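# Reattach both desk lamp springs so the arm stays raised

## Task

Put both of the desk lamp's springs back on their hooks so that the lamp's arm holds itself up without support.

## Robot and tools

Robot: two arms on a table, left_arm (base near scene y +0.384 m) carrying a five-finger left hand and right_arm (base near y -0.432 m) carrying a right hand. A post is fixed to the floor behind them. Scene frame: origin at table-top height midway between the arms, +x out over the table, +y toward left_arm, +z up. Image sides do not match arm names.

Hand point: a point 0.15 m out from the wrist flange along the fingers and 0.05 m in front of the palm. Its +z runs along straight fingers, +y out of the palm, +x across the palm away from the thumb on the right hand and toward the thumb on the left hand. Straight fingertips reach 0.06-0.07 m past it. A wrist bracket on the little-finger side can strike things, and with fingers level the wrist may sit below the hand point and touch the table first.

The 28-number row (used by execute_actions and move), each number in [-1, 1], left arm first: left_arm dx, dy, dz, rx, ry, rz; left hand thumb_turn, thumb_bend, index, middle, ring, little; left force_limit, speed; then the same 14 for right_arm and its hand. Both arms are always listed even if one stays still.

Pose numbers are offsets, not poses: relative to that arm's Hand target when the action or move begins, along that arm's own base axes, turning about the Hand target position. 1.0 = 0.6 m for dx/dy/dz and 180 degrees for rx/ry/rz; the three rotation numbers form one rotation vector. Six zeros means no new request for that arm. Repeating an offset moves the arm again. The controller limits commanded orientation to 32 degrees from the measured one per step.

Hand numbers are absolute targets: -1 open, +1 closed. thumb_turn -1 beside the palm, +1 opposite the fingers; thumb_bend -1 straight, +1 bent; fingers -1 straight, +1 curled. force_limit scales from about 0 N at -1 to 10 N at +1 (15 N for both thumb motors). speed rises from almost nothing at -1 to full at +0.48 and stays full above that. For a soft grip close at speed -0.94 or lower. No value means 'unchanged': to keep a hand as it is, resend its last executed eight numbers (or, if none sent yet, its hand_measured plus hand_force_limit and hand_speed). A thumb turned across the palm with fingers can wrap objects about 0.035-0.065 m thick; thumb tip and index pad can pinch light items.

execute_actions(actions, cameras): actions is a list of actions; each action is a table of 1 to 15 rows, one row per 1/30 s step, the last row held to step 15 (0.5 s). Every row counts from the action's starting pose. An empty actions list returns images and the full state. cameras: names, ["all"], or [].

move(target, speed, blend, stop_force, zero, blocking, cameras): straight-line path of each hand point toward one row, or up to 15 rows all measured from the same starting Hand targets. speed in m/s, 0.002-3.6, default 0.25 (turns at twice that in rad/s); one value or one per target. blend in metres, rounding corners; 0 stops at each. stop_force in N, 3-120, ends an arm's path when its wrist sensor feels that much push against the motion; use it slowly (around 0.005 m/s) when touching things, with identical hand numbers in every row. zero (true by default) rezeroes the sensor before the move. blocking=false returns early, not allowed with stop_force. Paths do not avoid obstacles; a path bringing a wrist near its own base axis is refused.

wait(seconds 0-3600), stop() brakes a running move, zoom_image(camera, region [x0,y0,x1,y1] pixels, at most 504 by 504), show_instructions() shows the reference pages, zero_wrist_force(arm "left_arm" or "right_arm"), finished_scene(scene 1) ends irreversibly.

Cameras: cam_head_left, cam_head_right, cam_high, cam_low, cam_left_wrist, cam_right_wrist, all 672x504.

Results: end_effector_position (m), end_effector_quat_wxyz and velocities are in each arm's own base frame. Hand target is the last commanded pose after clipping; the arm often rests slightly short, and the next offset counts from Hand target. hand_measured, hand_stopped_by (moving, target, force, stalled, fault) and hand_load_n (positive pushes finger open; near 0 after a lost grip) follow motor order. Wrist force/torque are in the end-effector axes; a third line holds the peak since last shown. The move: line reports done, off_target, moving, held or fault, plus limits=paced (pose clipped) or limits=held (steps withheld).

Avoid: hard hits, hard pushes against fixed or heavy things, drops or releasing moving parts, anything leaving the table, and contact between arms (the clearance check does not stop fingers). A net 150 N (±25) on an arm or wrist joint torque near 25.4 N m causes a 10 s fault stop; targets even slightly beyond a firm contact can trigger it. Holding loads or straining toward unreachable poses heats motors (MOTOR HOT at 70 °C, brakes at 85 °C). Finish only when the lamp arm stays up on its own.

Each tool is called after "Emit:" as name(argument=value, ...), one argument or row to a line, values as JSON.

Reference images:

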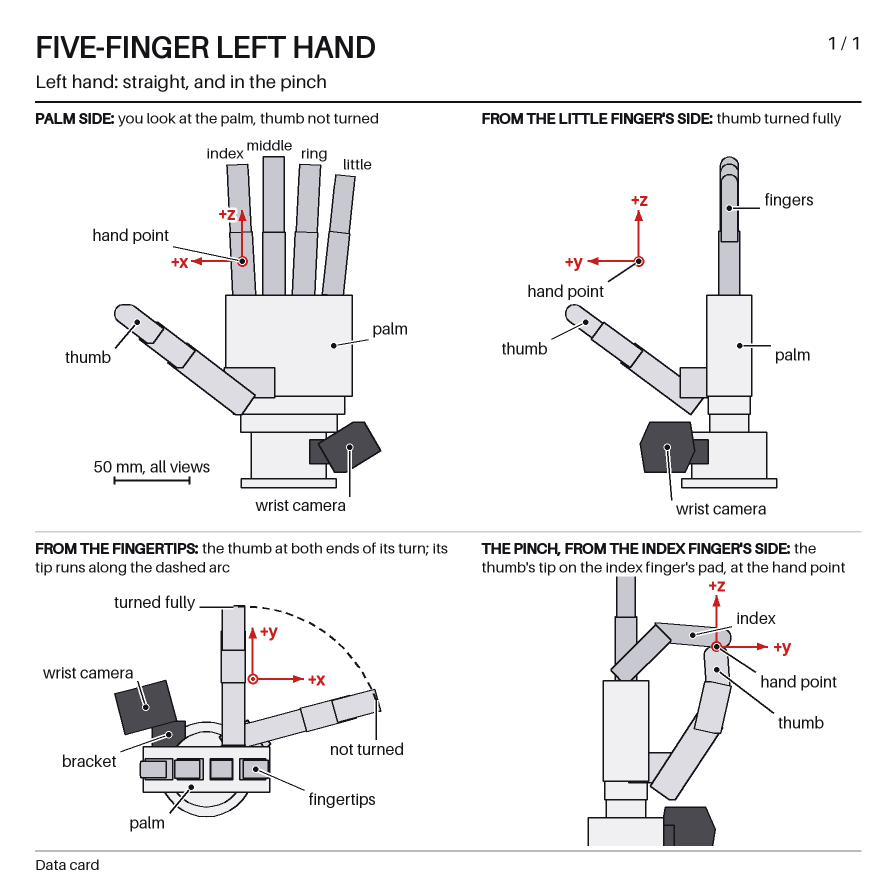

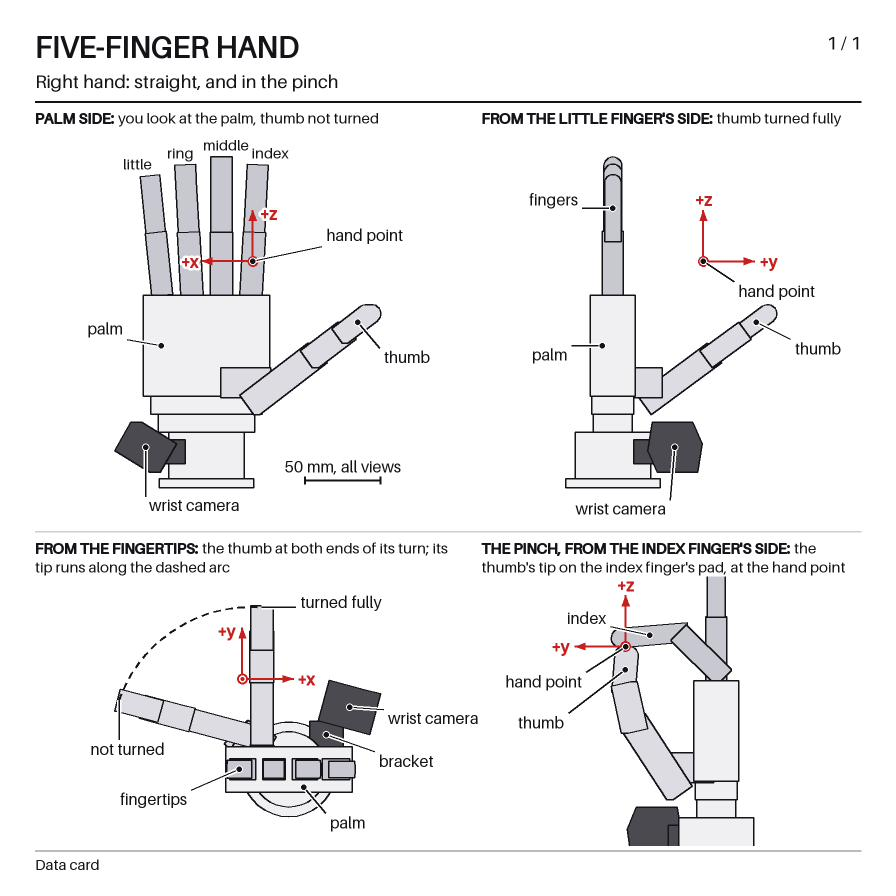

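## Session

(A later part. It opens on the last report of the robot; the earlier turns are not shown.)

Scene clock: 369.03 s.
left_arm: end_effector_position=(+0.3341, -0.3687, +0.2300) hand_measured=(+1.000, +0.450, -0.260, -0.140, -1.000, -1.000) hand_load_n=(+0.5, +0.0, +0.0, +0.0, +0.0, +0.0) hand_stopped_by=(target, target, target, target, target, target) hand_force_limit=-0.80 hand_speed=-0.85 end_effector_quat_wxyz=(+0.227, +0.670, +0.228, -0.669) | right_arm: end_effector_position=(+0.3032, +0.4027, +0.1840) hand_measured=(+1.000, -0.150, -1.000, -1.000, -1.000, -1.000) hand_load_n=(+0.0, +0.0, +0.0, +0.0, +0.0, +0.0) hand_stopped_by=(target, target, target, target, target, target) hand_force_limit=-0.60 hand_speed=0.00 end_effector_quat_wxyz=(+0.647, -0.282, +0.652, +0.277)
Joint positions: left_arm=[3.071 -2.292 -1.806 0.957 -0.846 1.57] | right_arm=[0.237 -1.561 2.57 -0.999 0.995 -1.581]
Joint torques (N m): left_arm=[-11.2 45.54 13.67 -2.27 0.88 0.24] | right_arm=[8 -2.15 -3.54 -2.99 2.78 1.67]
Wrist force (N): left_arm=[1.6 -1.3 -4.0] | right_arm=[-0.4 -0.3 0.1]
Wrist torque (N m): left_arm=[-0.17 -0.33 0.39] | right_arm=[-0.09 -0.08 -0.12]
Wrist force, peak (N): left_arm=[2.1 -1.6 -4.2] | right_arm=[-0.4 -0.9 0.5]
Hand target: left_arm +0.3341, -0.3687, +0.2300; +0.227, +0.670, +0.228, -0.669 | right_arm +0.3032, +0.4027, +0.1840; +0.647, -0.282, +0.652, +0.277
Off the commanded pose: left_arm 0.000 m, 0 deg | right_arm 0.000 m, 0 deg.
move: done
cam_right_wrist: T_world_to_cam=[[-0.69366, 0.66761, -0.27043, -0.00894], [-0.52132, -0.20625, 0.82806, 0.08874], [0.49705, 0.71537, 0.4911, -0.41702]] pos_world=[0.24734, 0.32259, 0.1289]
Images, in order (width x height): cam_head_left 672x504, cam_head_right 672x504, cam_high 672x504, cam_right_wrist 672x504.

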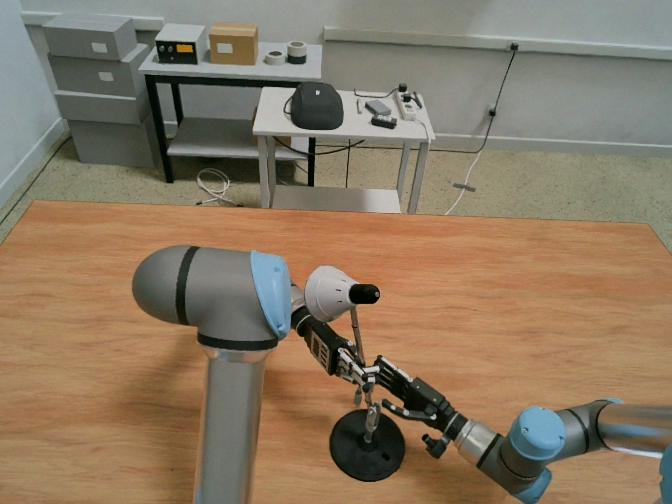

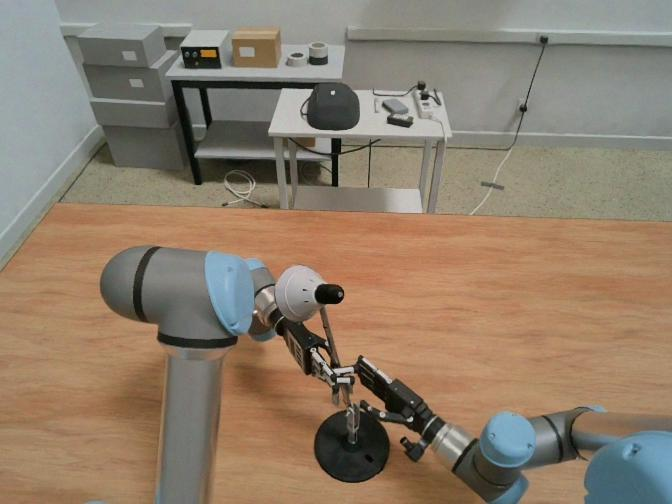

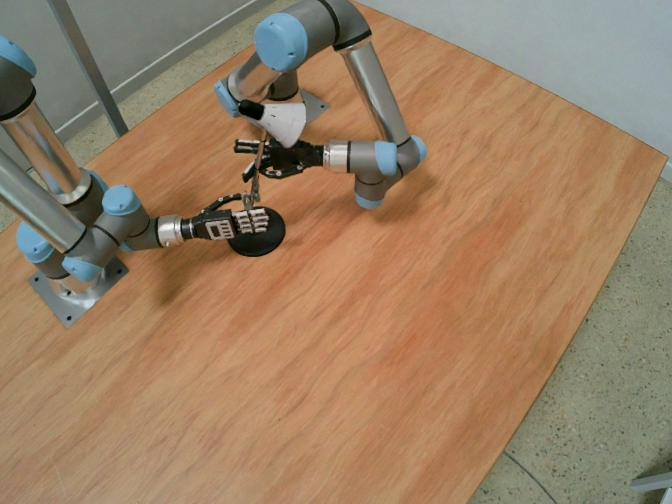

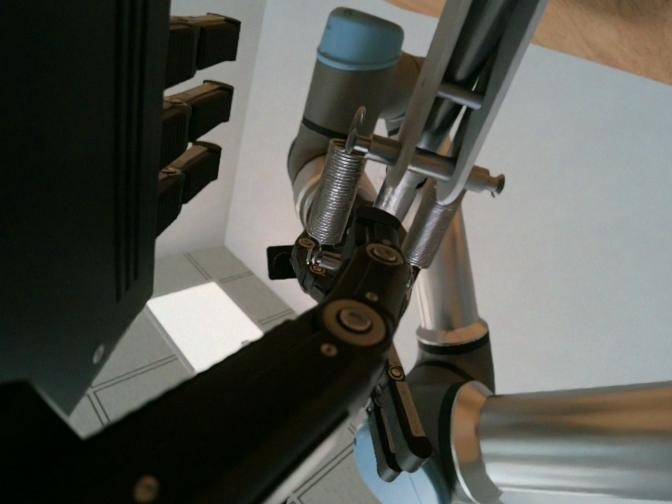

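Emit:
move(
  target=[
    [0,0,0,0,0,0,1,0.45,-0.26,-0.14,-1,-1,-0.8,-0.85,0,0,0,0,0,0,1,0,-1,-1,-1,-1,-0.6,-0.5],
    [0,0,0,0,0,0,1,0.45,-0.26,-0.14,-1,-1,-0.8,-0.85,0.0313,0.0415,0.0008,0,0,0,1,0,-1,-1,-1,-1,-0.6,-0.5],
  ],
  speed=0.04,
  cameras=["cam_right_wrist","cam_head_left","cam_head_right","cam_left_wrist"],
)

Scene clock: 372.93 s.
left_arm: end_effector_position=(+0.3341, -0.3687, +0.2300) hand_measured=(+1.000, +0.450, -0.260, -0.140, -1.000, -1.000) hand_load_n=(+0.5, +0.0, +0.0, +0.0, +0.0, +0.0) hand_stopped_by=(target, target, target, target, target, target) hand_force_limit=-0.80 hand_speed=-0.85 end_effector_quat_wxyz=(+0.227, +0.670, +0.228, -0.669) | right_arm: end_effector_position=(+0.3219, +0.4275, +0.1845) hand_measured=(+1.000, +0.000, -1.000, -1.000, -1.000, -1.000) hand_load_n=(+0.0, +0.0, -0.5, +0.0, +0.0, +0.0) hand_stopped_by=(target, target, target, target, target, target) hand_force_limit=-0.60 hand_speed=-0.50 end_effector_quat_wxyz=(+0.647, -0.282, +0.652, +0.277)
Joint positions: left_arm=[3.071 -2.292 -1.806 0.957 -0.846 1.57] | right_arm=[0.319 -1.484 2.484 -0.99 1.077 -1.579]
Joint torques (N m): left_arm=[-10.69 45.17 13.6 -2.19 0.89 0.14] | right_arm=[8.2 -6.19 -22.13 0.69 2.84 1.54]
Wrist force (N): left_arm=[2.0 -1.4 -4.0] | right_arm=[-0.2 -0.3 -0.2]
Wrist torque (N m): left_arm=[-0.17 -0.37 0.40] | right_arm=[-0.11 -0.01 -0.11]
Wrist force, peak (N): left_arm=[1.9 -1.6 -4.3] | right_arm=[-0.5 -0.5 0.1]
Hand target: left_arm +0.3341, -0.3687, +0.2300; +0.227, +0.670, +0.228, -0.669 | right_arm +0.3220, +0.4276, +0.1845; +0.647, -0.282, +0.652, +0.277
Off the commanded pose: left_arm 0.000 m, 0 deg | right_arm 0.000 m, 0 deg.
move: done
cam_left_wrist: T_world_to_cam=[[-0.59998, 0.74962, -0.27947, 0.54847], [0.56204, 0.14635, -0.81406, 0.04378], [-0.56933, -0.64549, -0.50912, 0.18762]] pos_world=[0.41128, -0.29644, 0.28444]
cam_right_wrist: T_world_to_cam=[[-0.69359, 0.6677, -0.27039, -0.01247], [-0.52143, -0.20636, 0.82796, 0.10336], [0.49703, 0.71526, 0.49129, -0.44423]] pos_world=[0.26604, 0.34739, 0.1293]
Images, in order (width x height): cam_head_left 672x504, cam_head_right 672x504, cam_left_wrist 672x504, cam_right_wrist 672x504.

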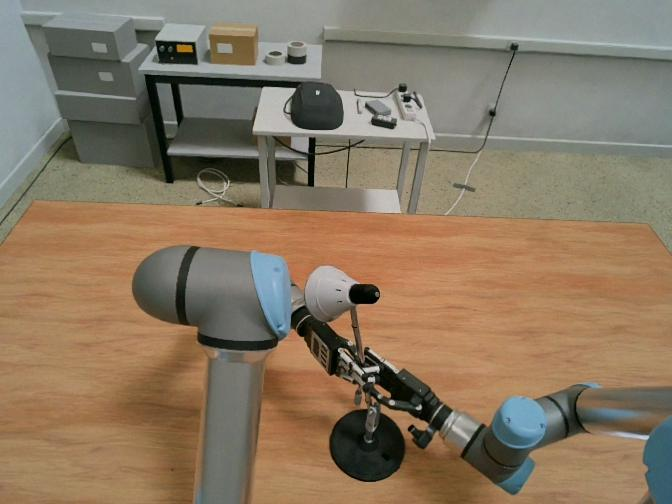

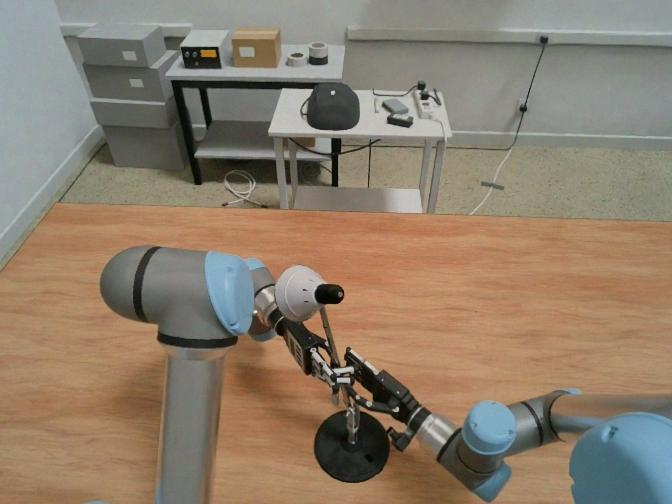

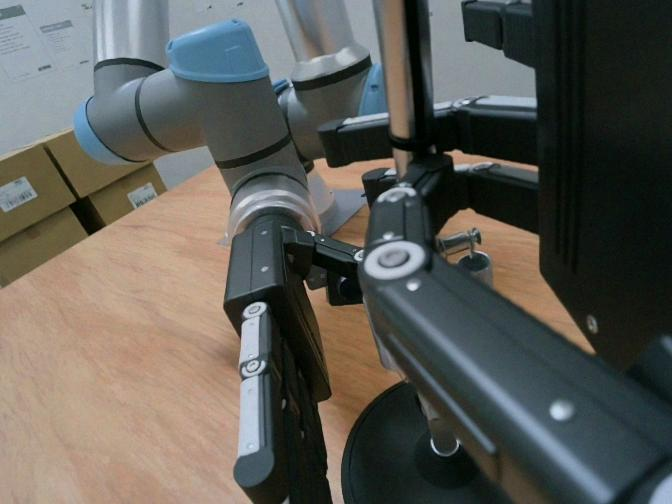

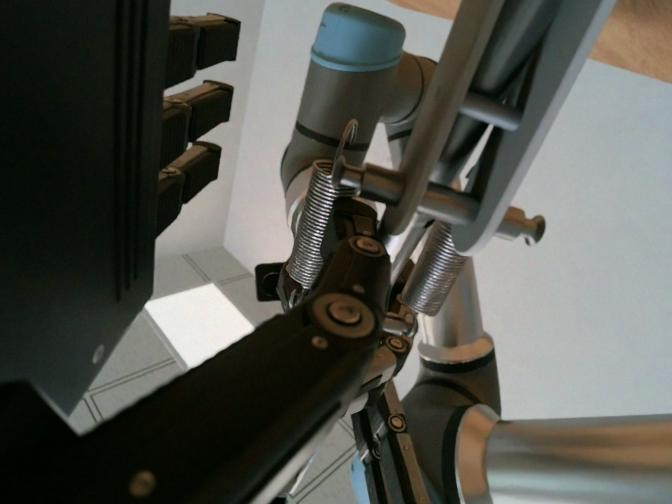

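Emit:
zoom_image(
  camera="cam_right_wrist",
  region=[250, 90, 450, 330],
)

Scaled by 2.100 from the camera's image (finer frame: 960x720).

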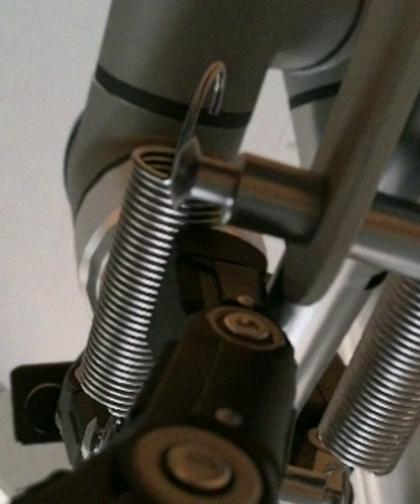

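Emit:
move(
  target=[0,0,0,0,0,0,1,0.45,-0.26,-0.14,-1,-1,-0.8,-0.85,0.0060,-0.0057,0,0,0,0,1,0.08,-1,-1,-1,-1,-0.6,-0.5],
  speed=0.03,
  cameras=["cam_right_wrist"],
)

Emit:
zoom_image(
  camera="cam_right_wrist",
  region=[250, 90, 450, 330],
)

Scene clock: 375.03 s.
left_arm: end_effector_position=(+0.3341, -0.3687, +0.2300) hand_measured=(+1.000, +0.450, -0.260, -0.140, -1.000, -1.000) hand_load_n=(+0.5, +0.0, +0.0, +0.0, +0.0, +0.0) hand_stopped_by=(target, target, target, target, target, target) hand_force_limit=-0.80 hand_speed=-0.85 end_effector_quat_wxyz=(+0.227, +0.670, +0.228, -0.669) | right_arm: end_effector_position=(+0.3255, +0.4242, +0.1845) hand_measured=(+1.000, +0.080, -1.000, -1.000, -1.000, -1.000) hand_load_n=(+0.0, +0.0, +0.0, +0.0, +0.0, +0.0) hand_stopped_by=(target, target, target, target, target, target) hand_force_limit=-0.60 hand_speed=-0.50 end_effector_quat_wxyz=(+0.647, -0.282, +0.652, +0.277)
Joint positions: left_arm=[3.071 -2.292 -1.806 0.957 -0.846 1.57] | right_arm=[0.302 -1.484 2.484 -0.99 1.06 -1.58]
Joint torques (N m): left_arm=[-10.98 44.58 13.89 -2.19 0.91 -0.15] | right_arm=[-11.45 -5.74 -21.23 0.56 -2.84 -1.29]
Wrist force (N): left_arm=[1.5 -1.3 -4.2] | right_arm=[0.1 -0.4 -0.1]
Wrist torque (N m): left_arm=[-0.17 -0.34 0.40] | right_arm=[-0.13 -0.07 -0.07]
Wrist force, peak (N): left_arm=[1.8 -1.4 -4.3] | right_arm=[-0.1 -0.6 -0.3]
Hand target: left_arm +0.3341, -0.3687, +0.2300; +0.227, +0.670, +0.228, -0.669 | right_arm +0.3256, +0.4241, +0.1845; +0.647, -0.282, +0.652, +0.277
Off the commanded pose: left_arm 0.000 m, 0 deg | right_arm 0.000 m, 0 deg.
move: done
cam_right_wrist: T_world_to_cam=[[-0.69359, 0.6677, -0.27039, -0.00777], [-0.52143, -0.20636, 0.82796, 0.10455], [0.49703, 0.71526, 0.49129, -0.44366]] pos_world=[0.26964, 0.34409, 0.1293]

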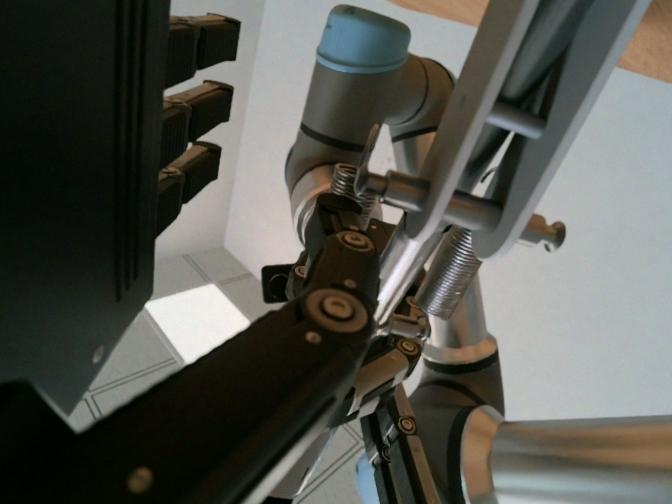

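Scaled by 2.100 from the camera's image (finer frame: 960x720).

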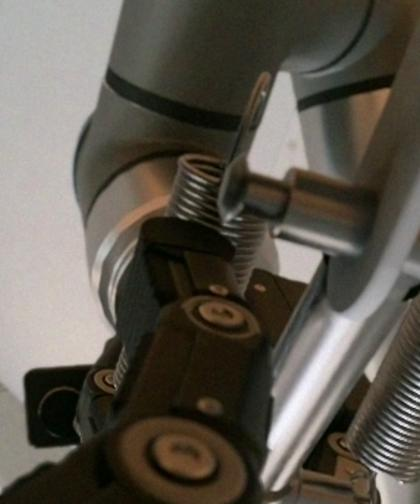

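Emit:
move(
  target=[0,0,0,0,0,0,1,0.45,-0.26,-0.14,-1,-1,-0.8,-0.85,0,0,0,0,0,0,1,-0.01,-1,-1,-1,-1,-0.6,-0.5],
  speed=0.03,
  cameras=["cam_right_wrist"],
)

Emit:
zoom_image(
  camera="cam_right_wrist",
  region=[250, 90, 450, 330],
)

Scene clock: 376.17 s.
left_arm: end_effector_position=(+0.3341, -0.3687, +0.2300) hand_measured=(+1.000, +0.450, -0.260, -0.140, -1.000, -1.000) hand_load_n=(+0.5, +0.0, +0.0, +0.0, +0.0, +0.0) hand_stopped_by=(target, target, target, target, target, target) hand_force_limit=-0.80 hand_speed=-0.85 end_effector_quat_wxyz=(+0.227, +0.670, +0.228, -0.669) | right_arm: end_effector_position=(+0.3256, +0.4241, +0.1845) hand_measured=(+1.000, -0.010, -1.000, -1.000, -1.000, -1.000) hand_load_n=(+0.0, +0.0, +0.0, +0.0, +0.0, +0.0) hand_stopped_by=(target, target, target, target, target, target) hand_force_limit=-0.60 hand_speed=-0.50 end_effector_quat_wxyz=(+0.647, -0.282, +0.652, +0.277)
Joint positions: left_arm=[3.071 -2.292 -1.806 0.957 -0.846 1.57] | right_arm=[0.301 -1.484 2.484 -0.99 1.06 -1.58]
Joint torques (N m): left_arm=[-10.73 44.44 14.08 -2.24 0.83 -0.07] | right_arm=[-11.68 -5.46 -20.73 0.7 -2.93 -1.22]
Wrist force (N): left_arm=[1.7 -1.3 -4.0] | right_arm=[-0.2 -0.4 -0.1]
Wrist torque (N m): left_arm=[-0.17 -0.36 0.40] | right_arm=[-0.12 -0.03 -0.09]
Wrist force, peak (N): left_arm=[1.9 -1.4 -4.2] | right_arm=[0.0 -0.5 -0.2]
Hand target: left_arm +0.3341, -0.3687, +0.2300; +0.227, +0.670, +0.228, -0.669 | right_arm +0.3256, +0.4241, +0.1845; +0.647, -0.282, +0.652, +0.277
Off the commanded pose: left_arm 0.000 m, 0 deg | right_arm 0.000 m, 0 deg.
move: done
cam_right_wrist: T_world_to_cam=[[-0.69359, 0.6677, -0.27039, -0.0077], [-0.52143, -0.20636, 0.82796, 0.1046], [0.49703, 0.71526, 0.49129, -0.44371]] pos_world=[0.26974, 0.34409, 0.1293]

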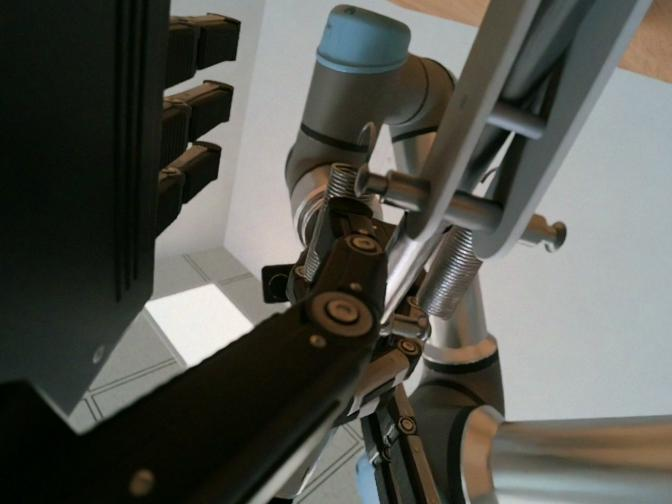

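Scaled by 2.100 from the camera's image (finer frame: 960x720).

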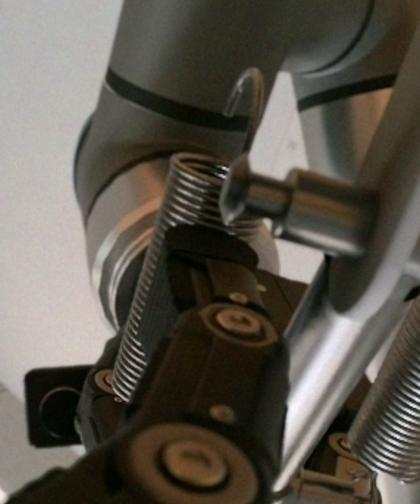

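Emit:
move(
  target=[0,0,0,0,0,0,1,0.45,-0.26,-0.14,-1,-1,-0.8,-0.85,0,0,0,0,0,0,1,-0.01,-0.15,-0.15,-1,-1,-0.8,-0.5],
  speed=0.03,
  cameras=["cam_right_wrist","cam_head_left","cam_head_right"],
)

Emit:
zoom_image(
  camera="cam_right_wrist",
  region=[250, 90, 450, 330],
)

Emit:
zoom_image(
  camera="cam_head_left",
  region=[330, 340, 430, 430],
)

Scene clock: 377.43 s.
left_arm: end_effector_position=(+0.3341, -0.3687, +0.2300) hand_measured=(+1.000, +0.450, -0.260, -0.140, -1.000, -1.000) hand_load_n=(+0.5, +0.0, +0.0, +0.0, +0.0, +0.0) hand_stopped_by=(target, target, target, target, target, target) hand_force_limit=-0.80 hand_speed=-0.85 end_effector_quat_wxyz=(+0.227, +0.670, +0.228, -0.669) | right_arm: end_effector_position=(+0.3256, +0.4241, +0.1845) hand_measured=(+1.000, -0.010, -0.150, -0.150, -1.000, -1.000) hand_load_n=(+0.0, +0.0, +0.0, +0.0, +0.0, +0.0) hand_stopped_by=(target, target, target, target, target, target) hand_force_limit=-0.80 hand_speed=-0.50 end_effector_quat_wxyz=(+0.647, -0.282, +0.652, +0.277)
Joint positions: left_arm=[3.071 -2.292 -1.806 0.957 -0.846 1.57] | right_arm=[0.301 -1.484 2.484 -0.99 1.06 -1.58]
Joint torques (N m): left_arm=[-10.83 44.1 13.66 -2.2 0.77 -0.21] | right_arm=[-10.67 -5.5 -21.02 0.38 -2.59 -1.14]
Wrist force (N): left_arm=[1.7 -1.3 -3.9] | right_arm=[0.0 -0.3 0.1]
Wrist torque (N m): left_arm=[-0.18 -0.36 0.40] | right_arm=[-0.12 -0.07 -0.08]
Wrist force, peak (N): left_arm=[1.9 -1.2 -4.3] | right_arm=[0.1 -0.5 -0.2]
Hand target: left_arm +0.3341, -0.3687, +0.2300; +0.227, +0.670, +0.228, -0.669 | right_arm +0.3256, +0.4241, +0.1845; +0.647, -0.282, +0.652, +0.277
Off the commanded pose: left_arm 0.000 m, 0 deg | right_arm 0.000 m, 0 deg.
move: done
cam_right_wrist: T_world_to_cam=[[-0.69359, 0.6677, -0.27039, -0.0077], [-0.52143, -0.20636, 0.82796, 0.1046], [0.49703, 0.71526, 0.49129, -0.44371]] pos_world=[0.26974, 0.34409, 0.1293]
Images, in order (width x height): cam_head_left 672x504, cam_head_right 672x504, cam_right_wrist 672x504.

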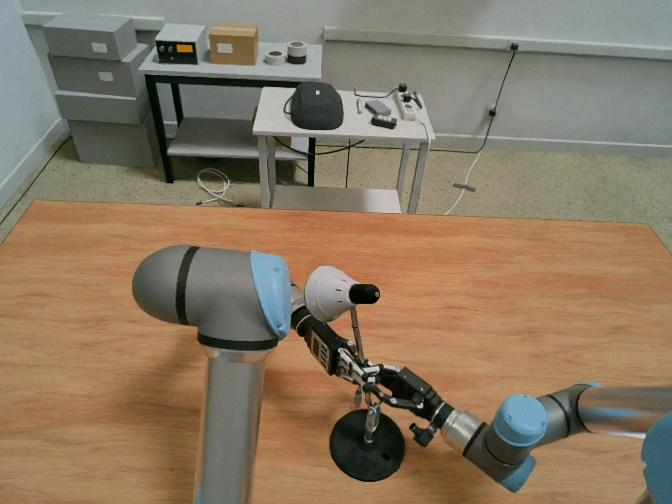

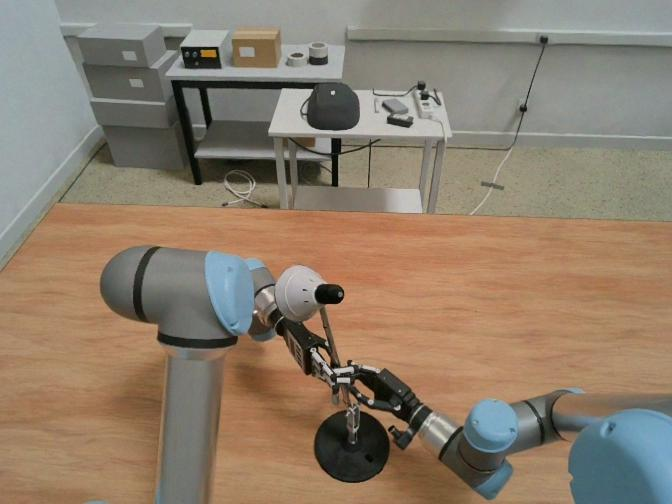

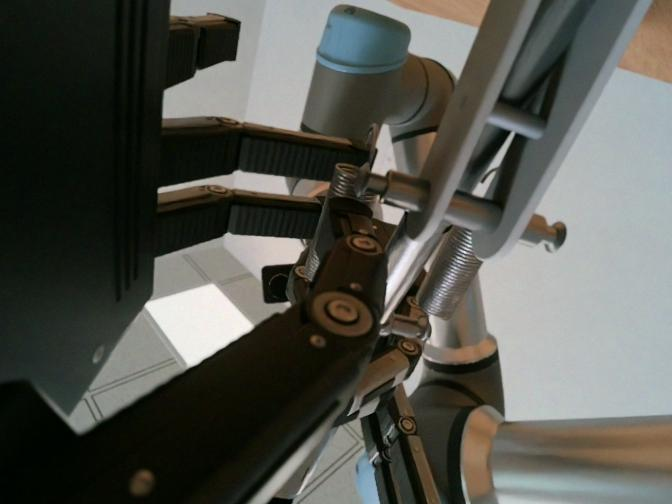

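Scaled by 2.100 from the camera's image (finer frame: 960x720).

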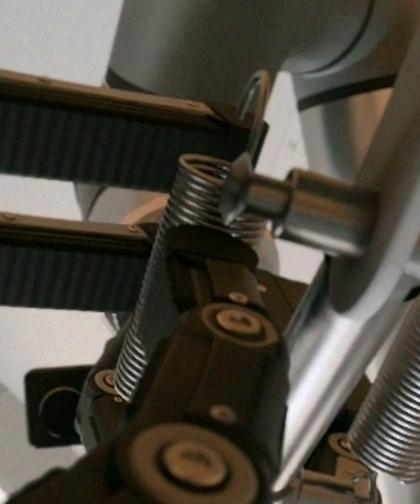

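Scaled by 5.040 from the camera's image (finer frame: 960x720).

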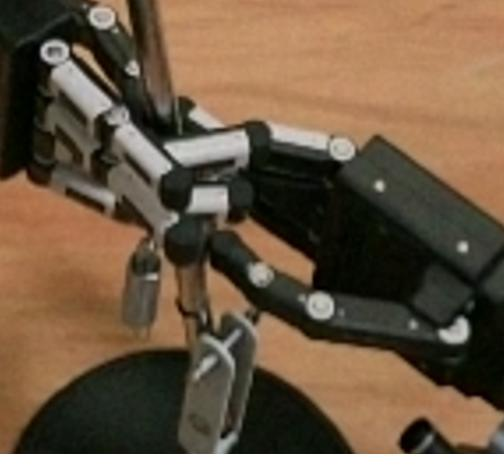

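Emit:
move(
  target=[0,0,0,0,0,0,1,0.45,-0.26,-0.14,-1,-1,-0.8,-0.85,0,0,0.01,0,0,0,1,-0.03,-0.15,-0.15,-1,-1,-0.8,-0.5],
  speed=0.03,
)

Emit:
move(
  target=[0,0,0,0,0,0,1,0.45,-0.26,-0.14,-1,-1,-0.8,-0.85,0,0,0,0,0,0,1,-0.03,0.3,0.3,-1,-1,-0.8,-0.9],
  speed=0.03,
  cameras=["cam_right_wrist","cam_head_left","cam_head_right"],
)

Emit:
zoom_image(
  camera="cam_right_wrist",
  region=[250, 90, 450, 330],
)

Scene clock: 378.87 s.
left_arm: end_effector_position=(+0.3341, -0.3687, +0.2300) hand_measured=(+1.000, +0.450, -0.260, -0.140, -1.000, -1.000) hand_load_n=(+0.5, +0.0, +0.0, +0.0, +0.0, +0.0) hand_stopped_by=(target, target, target, target, target, target) hand_force_limit=-0.80 hand_speed=-0.85 end_effector_quat_wxyz=(+0.227, +0.670, +0.228, -0.669) | right_arm: end_effector_position=(+0.3256, +0.4241, +0.1904) hand_measured=(+1.000, -0.030, -0.150, -0.150, -1.000, -1.000) hand_load_n=(-0.5, +0.0, +0.0, +0.0, +0.0, +0.0) hand_stopped_by=(target, target, target, target, target, target) hand_force_limit=-0.80 hand_speed=-0.50 end_effector_quat_wxyz=(+0.647, -0.282, +0.652, +0.277)
Joint positions: left_arm=[3.071 -2.292 -1.806 0.957 -0.846 1.57] | right_arm=[0.301 -1.503 2.478 -0.966 1.06 -1.58]
Joint torques (N m): left_arm=[-10.64 43.92 13.55 -2.22 0.89 -0.3] | right_arm=[-5.15 -26.72 -22.92 0.57 -0.65 0.84]
Wrist force (N): left_arm=[1.8 -1.3 -3.8] | right_arm=[0.0 -0.4 -0.1]
Wrist torque (N m): left_arm=[-0.18 -0.34 0.39] | right_arm=[-0.13 -0.06 -0.10]
Wrist force, peak (N): left_arm=[1.6 -1.3 -4.3] | right_arm=[-0.1 -0.5 -0.3]
Hand target: left_arm +0.3341, -0.3687, +0.2300; +0.227, +0.670, +0.228, -0.669 | right_arm +0.3256, +0.4241, +0.1905; +0.647, -0.282, +0.652, +0.277
Off the commanded pose: left_arm 0.000 m, 0 deg | right_arm 0.000 m, 0 deg.
move: done

Scene clock: 379.73 s.
left_arm: end_effector_position=(+0.3341, -0.3687, +0.2300) hand_measured=(+1.000, +0.450, -0.260, -0.140, -1.000, -1.000) hand_load_n=(+0.5, +0.0, +0.0, +0.0, +0.0, +0.0) hand_stopped_by=(target, target, target, target, target, target) hand_force_limit=-0.80 hand_speed=-0.85 end_effector_quat_wxyz=(+0.227, +0.670, +0.228, -0.669) | right_arm: end_effector_position=(+0.3256, +0.4241, +0.1905) hand_measured=(+1.000, -0.030, +0.016, +0.008, -1.000, -1.000) hand_load_n=(+0.0, +0.5, +2.5, +2.0, +0.0, +0.0) hand_stopped_by=(target, target, force, force, target, target) hand_force_limit=-0.80 hand_speed=-0.90 end_effector_quat_wxyz=(+0.647, -0.282, +0.652, +0.277)
Joint positions: left_arm=[3.071 -2.292 -1.806 0.957 -0.846 1.57] | right_arm=[0.301 -1.503 2.478 -0.965 1.06 -1.58]
Joint torques (N m): left_arm=[-10.78 43.24 13.88 -2.17 0.81 -0.27] | right_arm=[-3.67 -27.02 -21.27 0.65 -0.15 -1.23]
Wrist force (N): left_arm=[1.8 -1.2 -4.1] | right_arm=[-0.5 -0.4 0.2]
Wrist torque (N m): left_arm=[-0.15 -0.34 0.39] | right_arm=[-0.12 -0.02 -0.10]
Wrist force, peak (N): left_arm=[2.0 -1.4 -4.1] | right_arm=[-0.6 -0.6 0.3]
Hand target: left_arm +0.3341, -0.3687, +0.2300; +0.227, +0.670, +0.228, -0.669 | right_arm +0.3256, +0.4241, +0.1905; +0.647, -0.282, +0.652, +0.277
Off the commanded pose: left_arm 0.000 m, 0 deg | right_arm 0.000 m, 0 deg.
move: done
cam_right_wrist: T_world_to_cam=[[-0.69359, 0.6677, -0.27039, -0.00608], [-0.52143, -0.20636, 0.82796, 0.09964], [0.49703, 0.71526, 0.49129, -0.44665]] pos_world=[0.26974, 0.34409, 0.1353]
Images, in order (width x height): cam_head_left 672x504, cam_head_right 672x504, cam_right_wrist 672x504.

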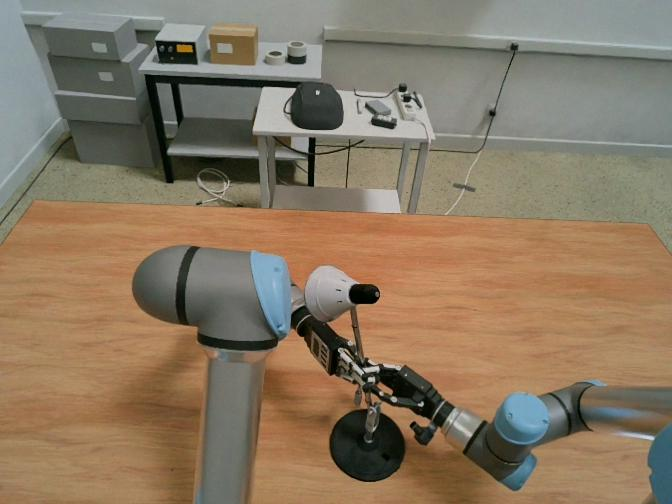

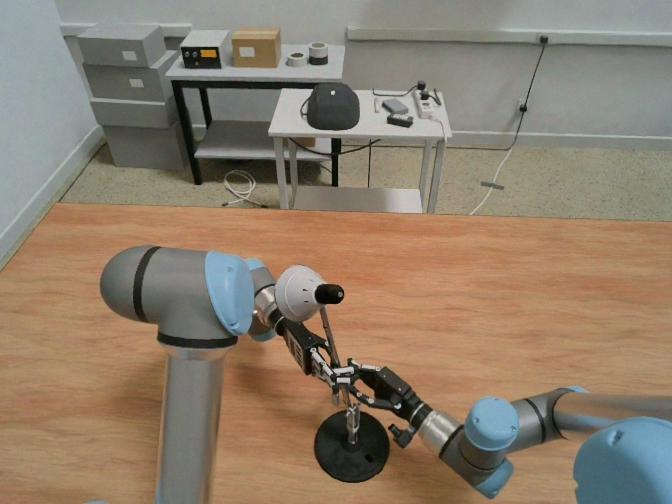

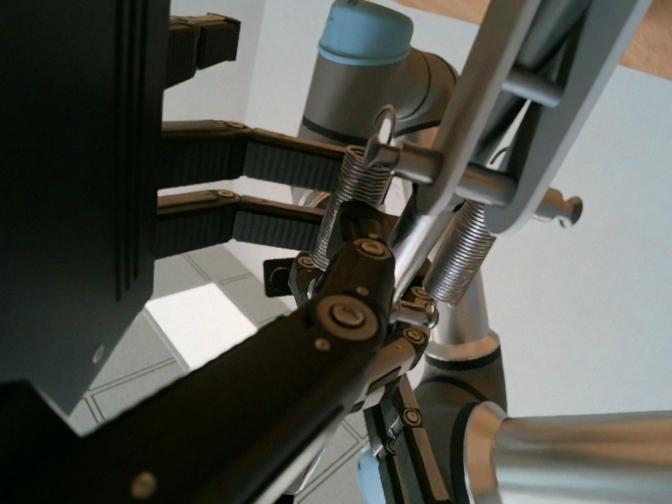

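Scaled by 2.100 from the camera's image (finer frame: 960x720).

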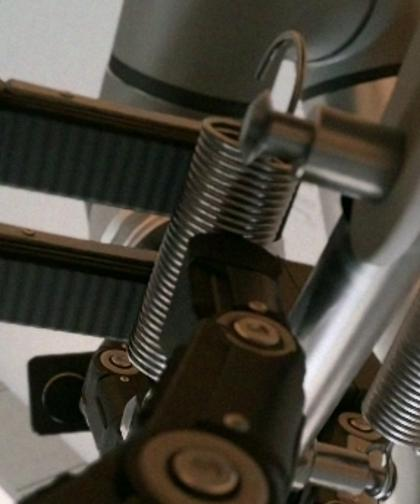

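Emit:
zoom_image(
  camera="cam_right_wrist",
  region=[335, 95, 425, 185],
)

Scaled by 5.600 from the camera's image (finer frame: 960x720).

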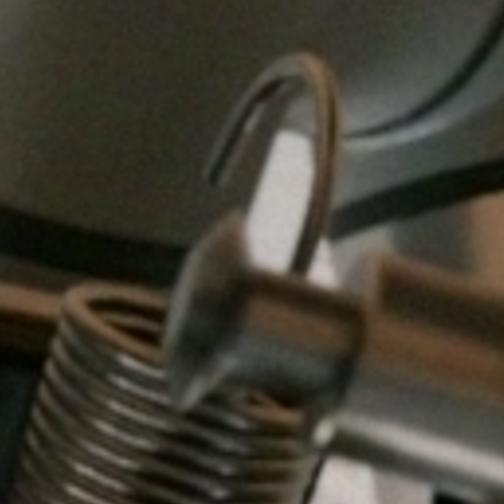

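Emit:
move(
  target=[
    [0,0,0,0,0,0,1,0.45,-0.26,-0.14,-1,-1,-0.8,-0.85,0,0,0,0,0,0,1,-0.03,-0.2,-0.2,-1,-1,-0.8,-0.5],
    [0,0,0,0,0,0,1,0.45,-0.26,-0.14,-1,-1,-0.8,-0.85,-0.0086,-0.0091,0,0,0,0,1,-0.03,-0.2,-0.2,-1,-1,-0.8,-0.5],
  ],
  speed=0.03,
  cameras=["cam_right_wrist"],
)

Emit:
zoom_image(
  camera="cam_right_wrist",
  region=[270, 70, 450, 290],
)

Scene clock: 386.73 s.
left_arm: end_effector_position=(+0.3341, -0.3687, +0.2300) hand_measured=(+1.000, +0.450, -0.260, -0.140, -1.000, -1.000) hand_load_n=(+0.5, +0.0, +0.0, +0.0, +0.0, +0.5) hand_stopped_by=(target, target, target, target, target, target) hand_force_limit=-0.80 hand_speed=-0.85 end_effector_quat_wxyz=(+0.227, +0.670, +0.228, -0.669) | right_arm: end_effector_position=(+0.3205, +0.4188, +0.1905) hand_measured=(+1.000, -0.030, -0.200, -0.200, -1.000, -1.000) hand_load_n=(+0.0, +0.0, +0.0, +0.0, +0.0, +0.0) hand_stopped_by=(target, target, target, target, target, target) hand_force_limit=-0.80 hand_speed=-0.50 end_effector_quat_wxyz=(+0.647, -0.282, +0.652, +0.277)
Joint positions: left_arm=[3.071 -2.292 -1.806 0.957 -0.846 1.57] | right_arm=[0.286 -1.521 2.499 -0.967 1.045 -1.58]
Joint torques (N m): left_arm=[-10.78 43.48 13.75 -2.25 0.71 -0.37] | right_arm=[-10.46 -26.48 -3.97 -2.96 -3.3 -1.32]
Wrist force (N): left_arm=[1.8 -1.4 -4.0] | right_arm=[-0.1 -0.2 0.1]
Wrist torque (N m): left_arm=[-0.18 -0.36 0.41] | right_arm=[-0.09 -0.06 -0.05]
Wrist force, peak (N): left_arm=[1.9 -1.4 -4.1] | right_arm=[-0.5 -0.8 0.1]
Hand target: left_arm +0.3341, -0.3687, +0.2300; +0.227, +0.670, +0.228, -0.669 | right_arm +0.3204, +0.4187, +0.1905; +0.647, -0.282, +0.652, +0.277
Off the commanded pose: left_arm 0.000 m, 0 deg | right_arm 0.000 m, 0 deg.
move: done
cam_right_wrist: T_world_to_cam=[[-0.69359, 0.6677, -0.27039, -0.00601], [-0.52143, -0.20636, 0.82796, 0.09586], [0.49703, 0.71526, 0.49129, -0.44026]] pos_world=[0.26464, 0.33869, 0.1353]

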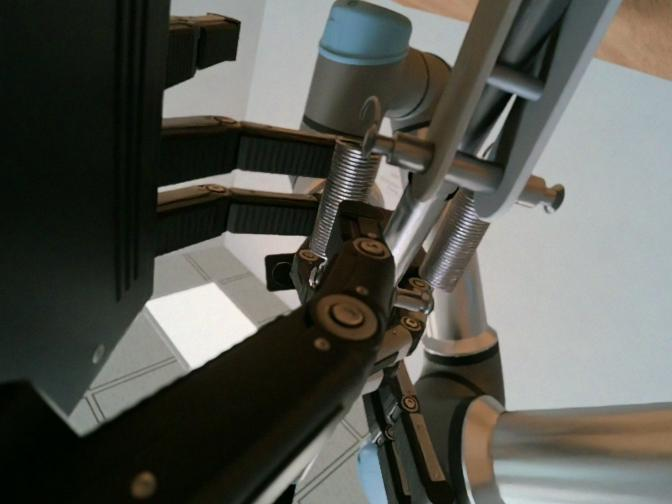

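Scaled by 2.291 from the camera's image (finer frame: 960x720).

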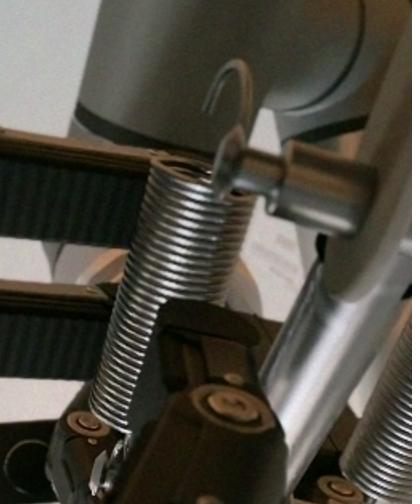

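Emit:
move(
  target=[-0.0044,-0.0050,0,0,0,0,1,0.45,-0.26,-0.14,-1,-1,-0.8,-0.85,0,0,0,0,0,0,1,-0.03,-0.2,-0.2,-1,-1,-0.8,-0.5],
  speed=0.01,
)

Scene clock: 387.53 s.
left_arm: end_effector_position=(+0.3316, -0.3715, +0.2300) hand_measured=(+1.000, +0.450, -0.260, -0.140, -1.000, -1.000) hand_load_n=(+0.0, -1.5, +0.0, +0.0, +0.0, +0.0) hand_stopped_by=(target, target, target, target, target, target) hand_force_limit=-0.80 hand_speed=-0.85 end_effector_quat_wxyz=(+0.227, +0.670, +0.228, -0.669) | right_arm: end_effector_position=(+0.3204, +0.4187, +0.1905) hand_measured=(+1.000, -0.030, -0.200, -0.200, -1.000, -1.000) hand_load_n=(+0.0, +0.0, +0.0, +0.0, +0.0, +0.0) hand_stopped_by=(target, target, target, target, target, target) hand_force_limit=-0.80 hand_speed=-0.50 end_effector_quat_wxyz=(+0.647, -0.282, +0.652, +0.277)
Joint positions: left_arm=[3.065 -2.29 -1.811 0.96 -0.84 1.57] | right_arm=[0.286 -1.521 2.499 -0.967 1.044 -1.58]
Joint torques (N m): left_arm=[-15.15 45.94 3.86 0.27 1.99 -0.45] | right_arm=[-10.83 -25.8 -3.32 -2.87 -3 -1.17]
Wrist force (N): left_arm=[0.5 -2.6 -3.7] | right_arm=[-0.1 -0.4 0.0]
Wrist torque (N m): left_arm=[-0.26 -0.28 0.39] | right_arm=[-0.11 -0.05 -0.06]
Wrist force, peak (N): left_arm=[1.5 -2.2 -5.4] | right_arm=[-0.1 -0.6 0.1]
Hand target: left_arm +0.3314, -0.3717, +0.2300; +0.227, +0.670, +0.228, -0.669 | right_arm +0.3204, +0.4187, +0.1905; +0.647, -0.282, +0.652, +0.277
Off the commanded pose: left_arm 0.000 m, 0 deg | right_arm 0.000 m, 0 deg.
move: done

Emit:
move(
  target=[-0.0033,-0.0038,0,0,0,0,1,0.45,-0.26,-0.14,-1,-1,-0.8,-0.85,0,0,0,0,0,0,1,-0.03,-0.2,-0.2,-1,-1,-0.8,-0.5],
  speed=0.01,
  cameras=["cam_right_wrist"],
)

Emit:
zoom_image(
  camera="cam_right_wrist",
  region=[270, 70, 450, 290],
)

Scene clock: 388.33 s.
left_arm: end_effector_position=(+0.3296, -0.3738, +0.2300) hand_measured=(+1.000, +0.450, -0.260, -0.140, -1.000, -1.000) hand_load_n=(-0.5, -5.5, +0.0, +0.0, +0.0, +0.0) hand_stopped_by=(target, target, target, target, target, target) hand_force_limit=-0.80 hand_speed=-0.85 end_effector_quat_wxyz=(+0.227, +0.670, +0.228, -0.669) | right_arm: end_effector_position=(+0.3204, +0.4187, +0.1905) hand_measured=(+1.000, -0.030, -0.200, -0.200, -1.000, -1.000) hand_load_n=(+0.0, +0.0, +0.0, +0.0, +0.0, +0.0) hand_stopped_by=(target, target, target, target, target, target) hand_force_limit=-0.80 hand_speed=-0.50 end_effector_quat_wxyz=(+0.647, -0.282, +0.652, +0.277)
Joint positions: left_arm=[3.06 -2.288 -1.815 0.962 -0.835 1.57] | right_arm=[0.286 -1.521 2.499 -0.967 1.044 -1.58]
Joint torques (N m): left_arm=[-15.59 50.53 1.93 0.08 1.28 -0.51] | right_arm=[-11.1 -26.02 -4.25 -2.73 -3.03 -1.23]
Wrist force (N): left_arm=[2.0 -4.3 -9.3] | right_arm=[-0.1 -0.5 0.2]
Wrist torque (N m): left_arm=[-0.14 -0.49 0.47] | right_arm=[-0.13 -0.06 -0.06]
Wrist force, peak (N): left_arm=[2.4 -3.8 -9.6] | right_arm=[0.1 -0.6 0.2]
Hand target: left_arm +0.3294, -0.3740, +0.2300; +0.227, +0.670, +0.228, -0.669 | right_arm +0.3204, +0.4187, +0.1905; +0.647, -0.282, +0.652, +0.277
Off the commanded pose: left_arm 0.000 m, 0 deg | right_arm 0.000 m, 0 deg.
move: done
cam_right_wrist: T_world_to_cam=[[-0.69359, 0.6677, -0.27039, -0.00595], [-0.52143, -0.20636, 0.82796, 0.09584], [0.49703, 0.71526, 0.49129, -0.44018]] pos_world=[0.26464, 0.33859, 0.1353]

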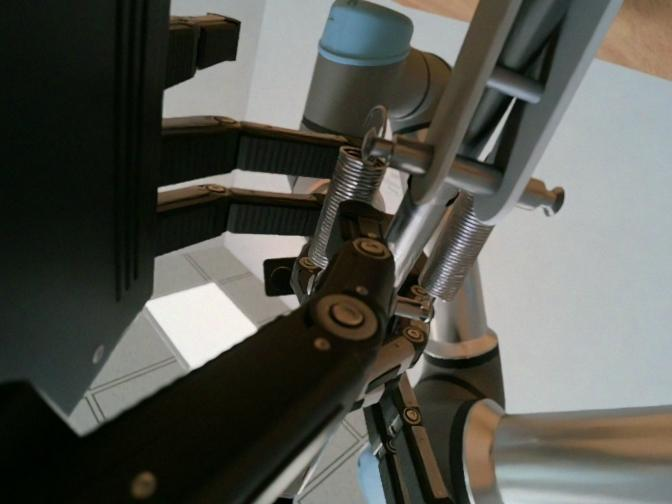

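Scaled by 2.291 from the camera's image (finer frame: 960x720).

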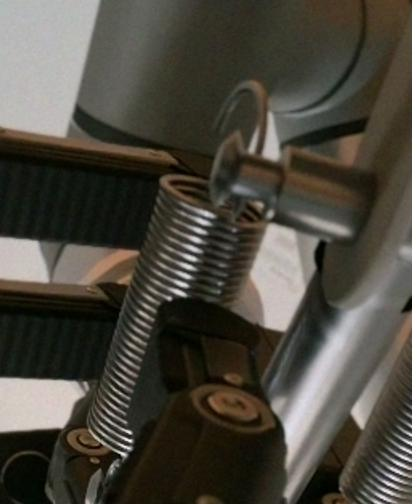

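Emit:
move(
  target=[0.0024,0.0027,0,0,0,0,1,0.45,-0.26,-0.14,-1,-1,-0.8,-0.85,0,0,0,0,0,0,1,-0.03,-0.2,-0.2,-1,-1,-0.8,-0.5],
  speed=0.01,
  cameras=["cam_right_wrist"],
)

Emit:
zoom_image(
  camera="cam_right_wrist",
  region=[270, 70, 450, 290],
)

Scene clock: 389.10 s.
left_arm: end_effector_position=(+0.3308, -0.3725, +0.2300) hand_measured=(+1.000, +0.452, -0.260, -0.140, -1.000, -1.000) hand_load_n=(+1.0, -6.0, +0.0, +0.5, +0.0, +0.0) hand_stopped_by=(target, target, target, target, target, target) hand_force_limit=-0.80 hand_speed=-0.85 end_effector_quat_wxyz=(+0.227, +0.670, +0.227, -0.669) | right_arm: end_effector_position=(+0.3204, +0.4187, +0.1905) hand_measured=(+1.000, -0.030, -0.200, -0.200, -1.000, -1.000) hand_load_n=(+0.0, +0.0, +0.5, +0.5, +0.0, +0.0) hand_stopped_by=(target, target, target, target, target, target) hand_force_limit=-0.80 hand_speed=-0.50 end_effector_quat_wxyz=(+0.647, -0.282, +0.652, +0.277)
Joint positions: left_arm=[3.063 -2.289 -1.812 0.961 -0.838 1.57] | right_arm=[0.286 -1.521 2.499 -0.967 1.044 -1.58]
Joint torques (N m): left_arm=[4.5 31.77 16.51 -2.65 -1.2 -0.37] | right_arm=[-11 -25.69 -3.82 -2.57 -3.03 -1.2]
Wrist force (N): left_arm=[5.3 -5.2 -6.6] | right_arm=[-0.2 -0.2 0.3]
Wrist torque (N m): left_arm=[-0.25 -0.50 0.59] | right_arm=[-0.10 -0.05 -0.06]
Wrist force, peak (N): left_arm=[6.3 -5.3 -7.4] | right_arm=[0.1 -0.5 0.3]
Hand target: left_arm +0.3309, -0.3724, +0.2300; +0.227, +0.670, +0.228, -0.669 | right_arm +0.3204, +0.4187, +0.1905; +0.647, -0.282, +0.652, +0.277
Off the commanded pose: left_arm 0.000 m, 0 deg | right_arm 0.000 m, 0 deg.
move: done
cam_right_wrist: T_world_to_cam=[[-0.69359, 0.6677, -0.27039, -0.00595], [-0.52143, -0.20636, 0.82796, 0.09584], [0.49703, 0.71526, 0.49129, -0.44018]] pos_world=[0.26464, 0.33859, 0.1353]

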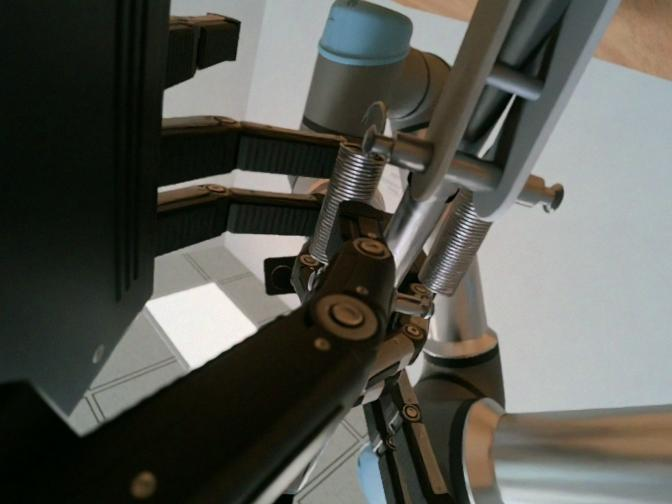

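Scaled by 2.291 from the camera's image (finer frame: 960x720).

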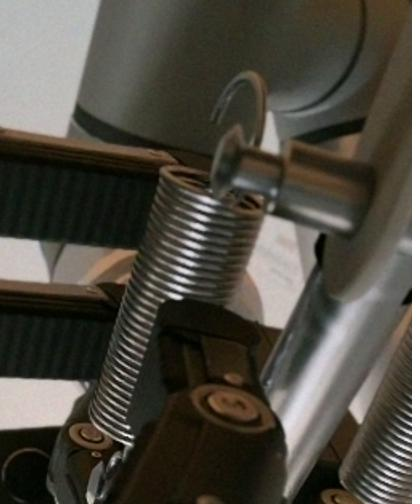

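Emit:
move(
  target=[0,0,0,0,0,0,1,0.45,-0.34,-0.22,-1,-1,-0.8,-0.6,0,0,0,0,0,0,1,-0.03,-0.2,-0.2,-1,-1,-0.8,-0.5],
  speed=0.01,
)

Scene clock: 390.07 s.
left_arm: end_effector_position=(+0.3309, -0.3724, +0.2300) hand_measured=(+1.000, +0.452, -0.340, -0.220, -1.000, -1.000) hand_load_n=(+0.5, -5.5, +0.0, +0.0, +0.0, +0.0) hand_stopped_by=(target, target, target, target, target, target) hand_force_limit=-0.80 hand_speed=-0.60 end_effector_quat_wxyz=(+0.227, +0.670, +0.228, -0.669) | right_arm: end_effector_position=(+0.3204, +0.4187, +0.1905) hand_measured=(+1.000, -0.030, -0.200, -0.200, -1.000, -1.000) hand_load_n=(+0.0, +0.0, +0.0, +0.0, +0.0, +0.0) hand_stopped_by=(target, target, target, target, target, target) hand_force_limit=-0.80 hand_speed=-0.50 end_effector_quat_wxyz=(+0.647, -0.282, +0.652, +0.277)
Joint positions: left_arm=[3.063 -2.289 -1.812 0.96 -0.838 1.57] | right_arm=[0.286 -1.521 2.499 -0.967 1.044 -1.58]
Joint torques (N m): left_arm=[4.93 31.99 15.49 -2.73 -1.27 -0.28] | right_arm=[-11.66 -25.98 -3.61 -2.52 -2.97 -1.27]
Wrist force (N): left_arm=[4.1 -5.1 -5.0] | right_arm=[-0.1 -0.5 0.2]
Wrist torque (N m): left_arm=[-0.32 -0.43 0.55] | right_arm=[-0.14 -0.06 -0.06]
Wrist force, peak (N): left_arm=[5.4 -5.4 -6.2] | right_arm=[0.0 -0.6 0.3]
Hand target: left_arm +0.3309, -0.3724, +0.2300; +0.227, +0.670, +0.228, -0.669 | right_arm +0.3204, +0.4187, +0.1905; +0.647, -0.282, +0.652, +0.277
Off the commanded pose: left_arm 0.000 m, 0 deg | right_arm 0.000 m, 0 deg.
move: done


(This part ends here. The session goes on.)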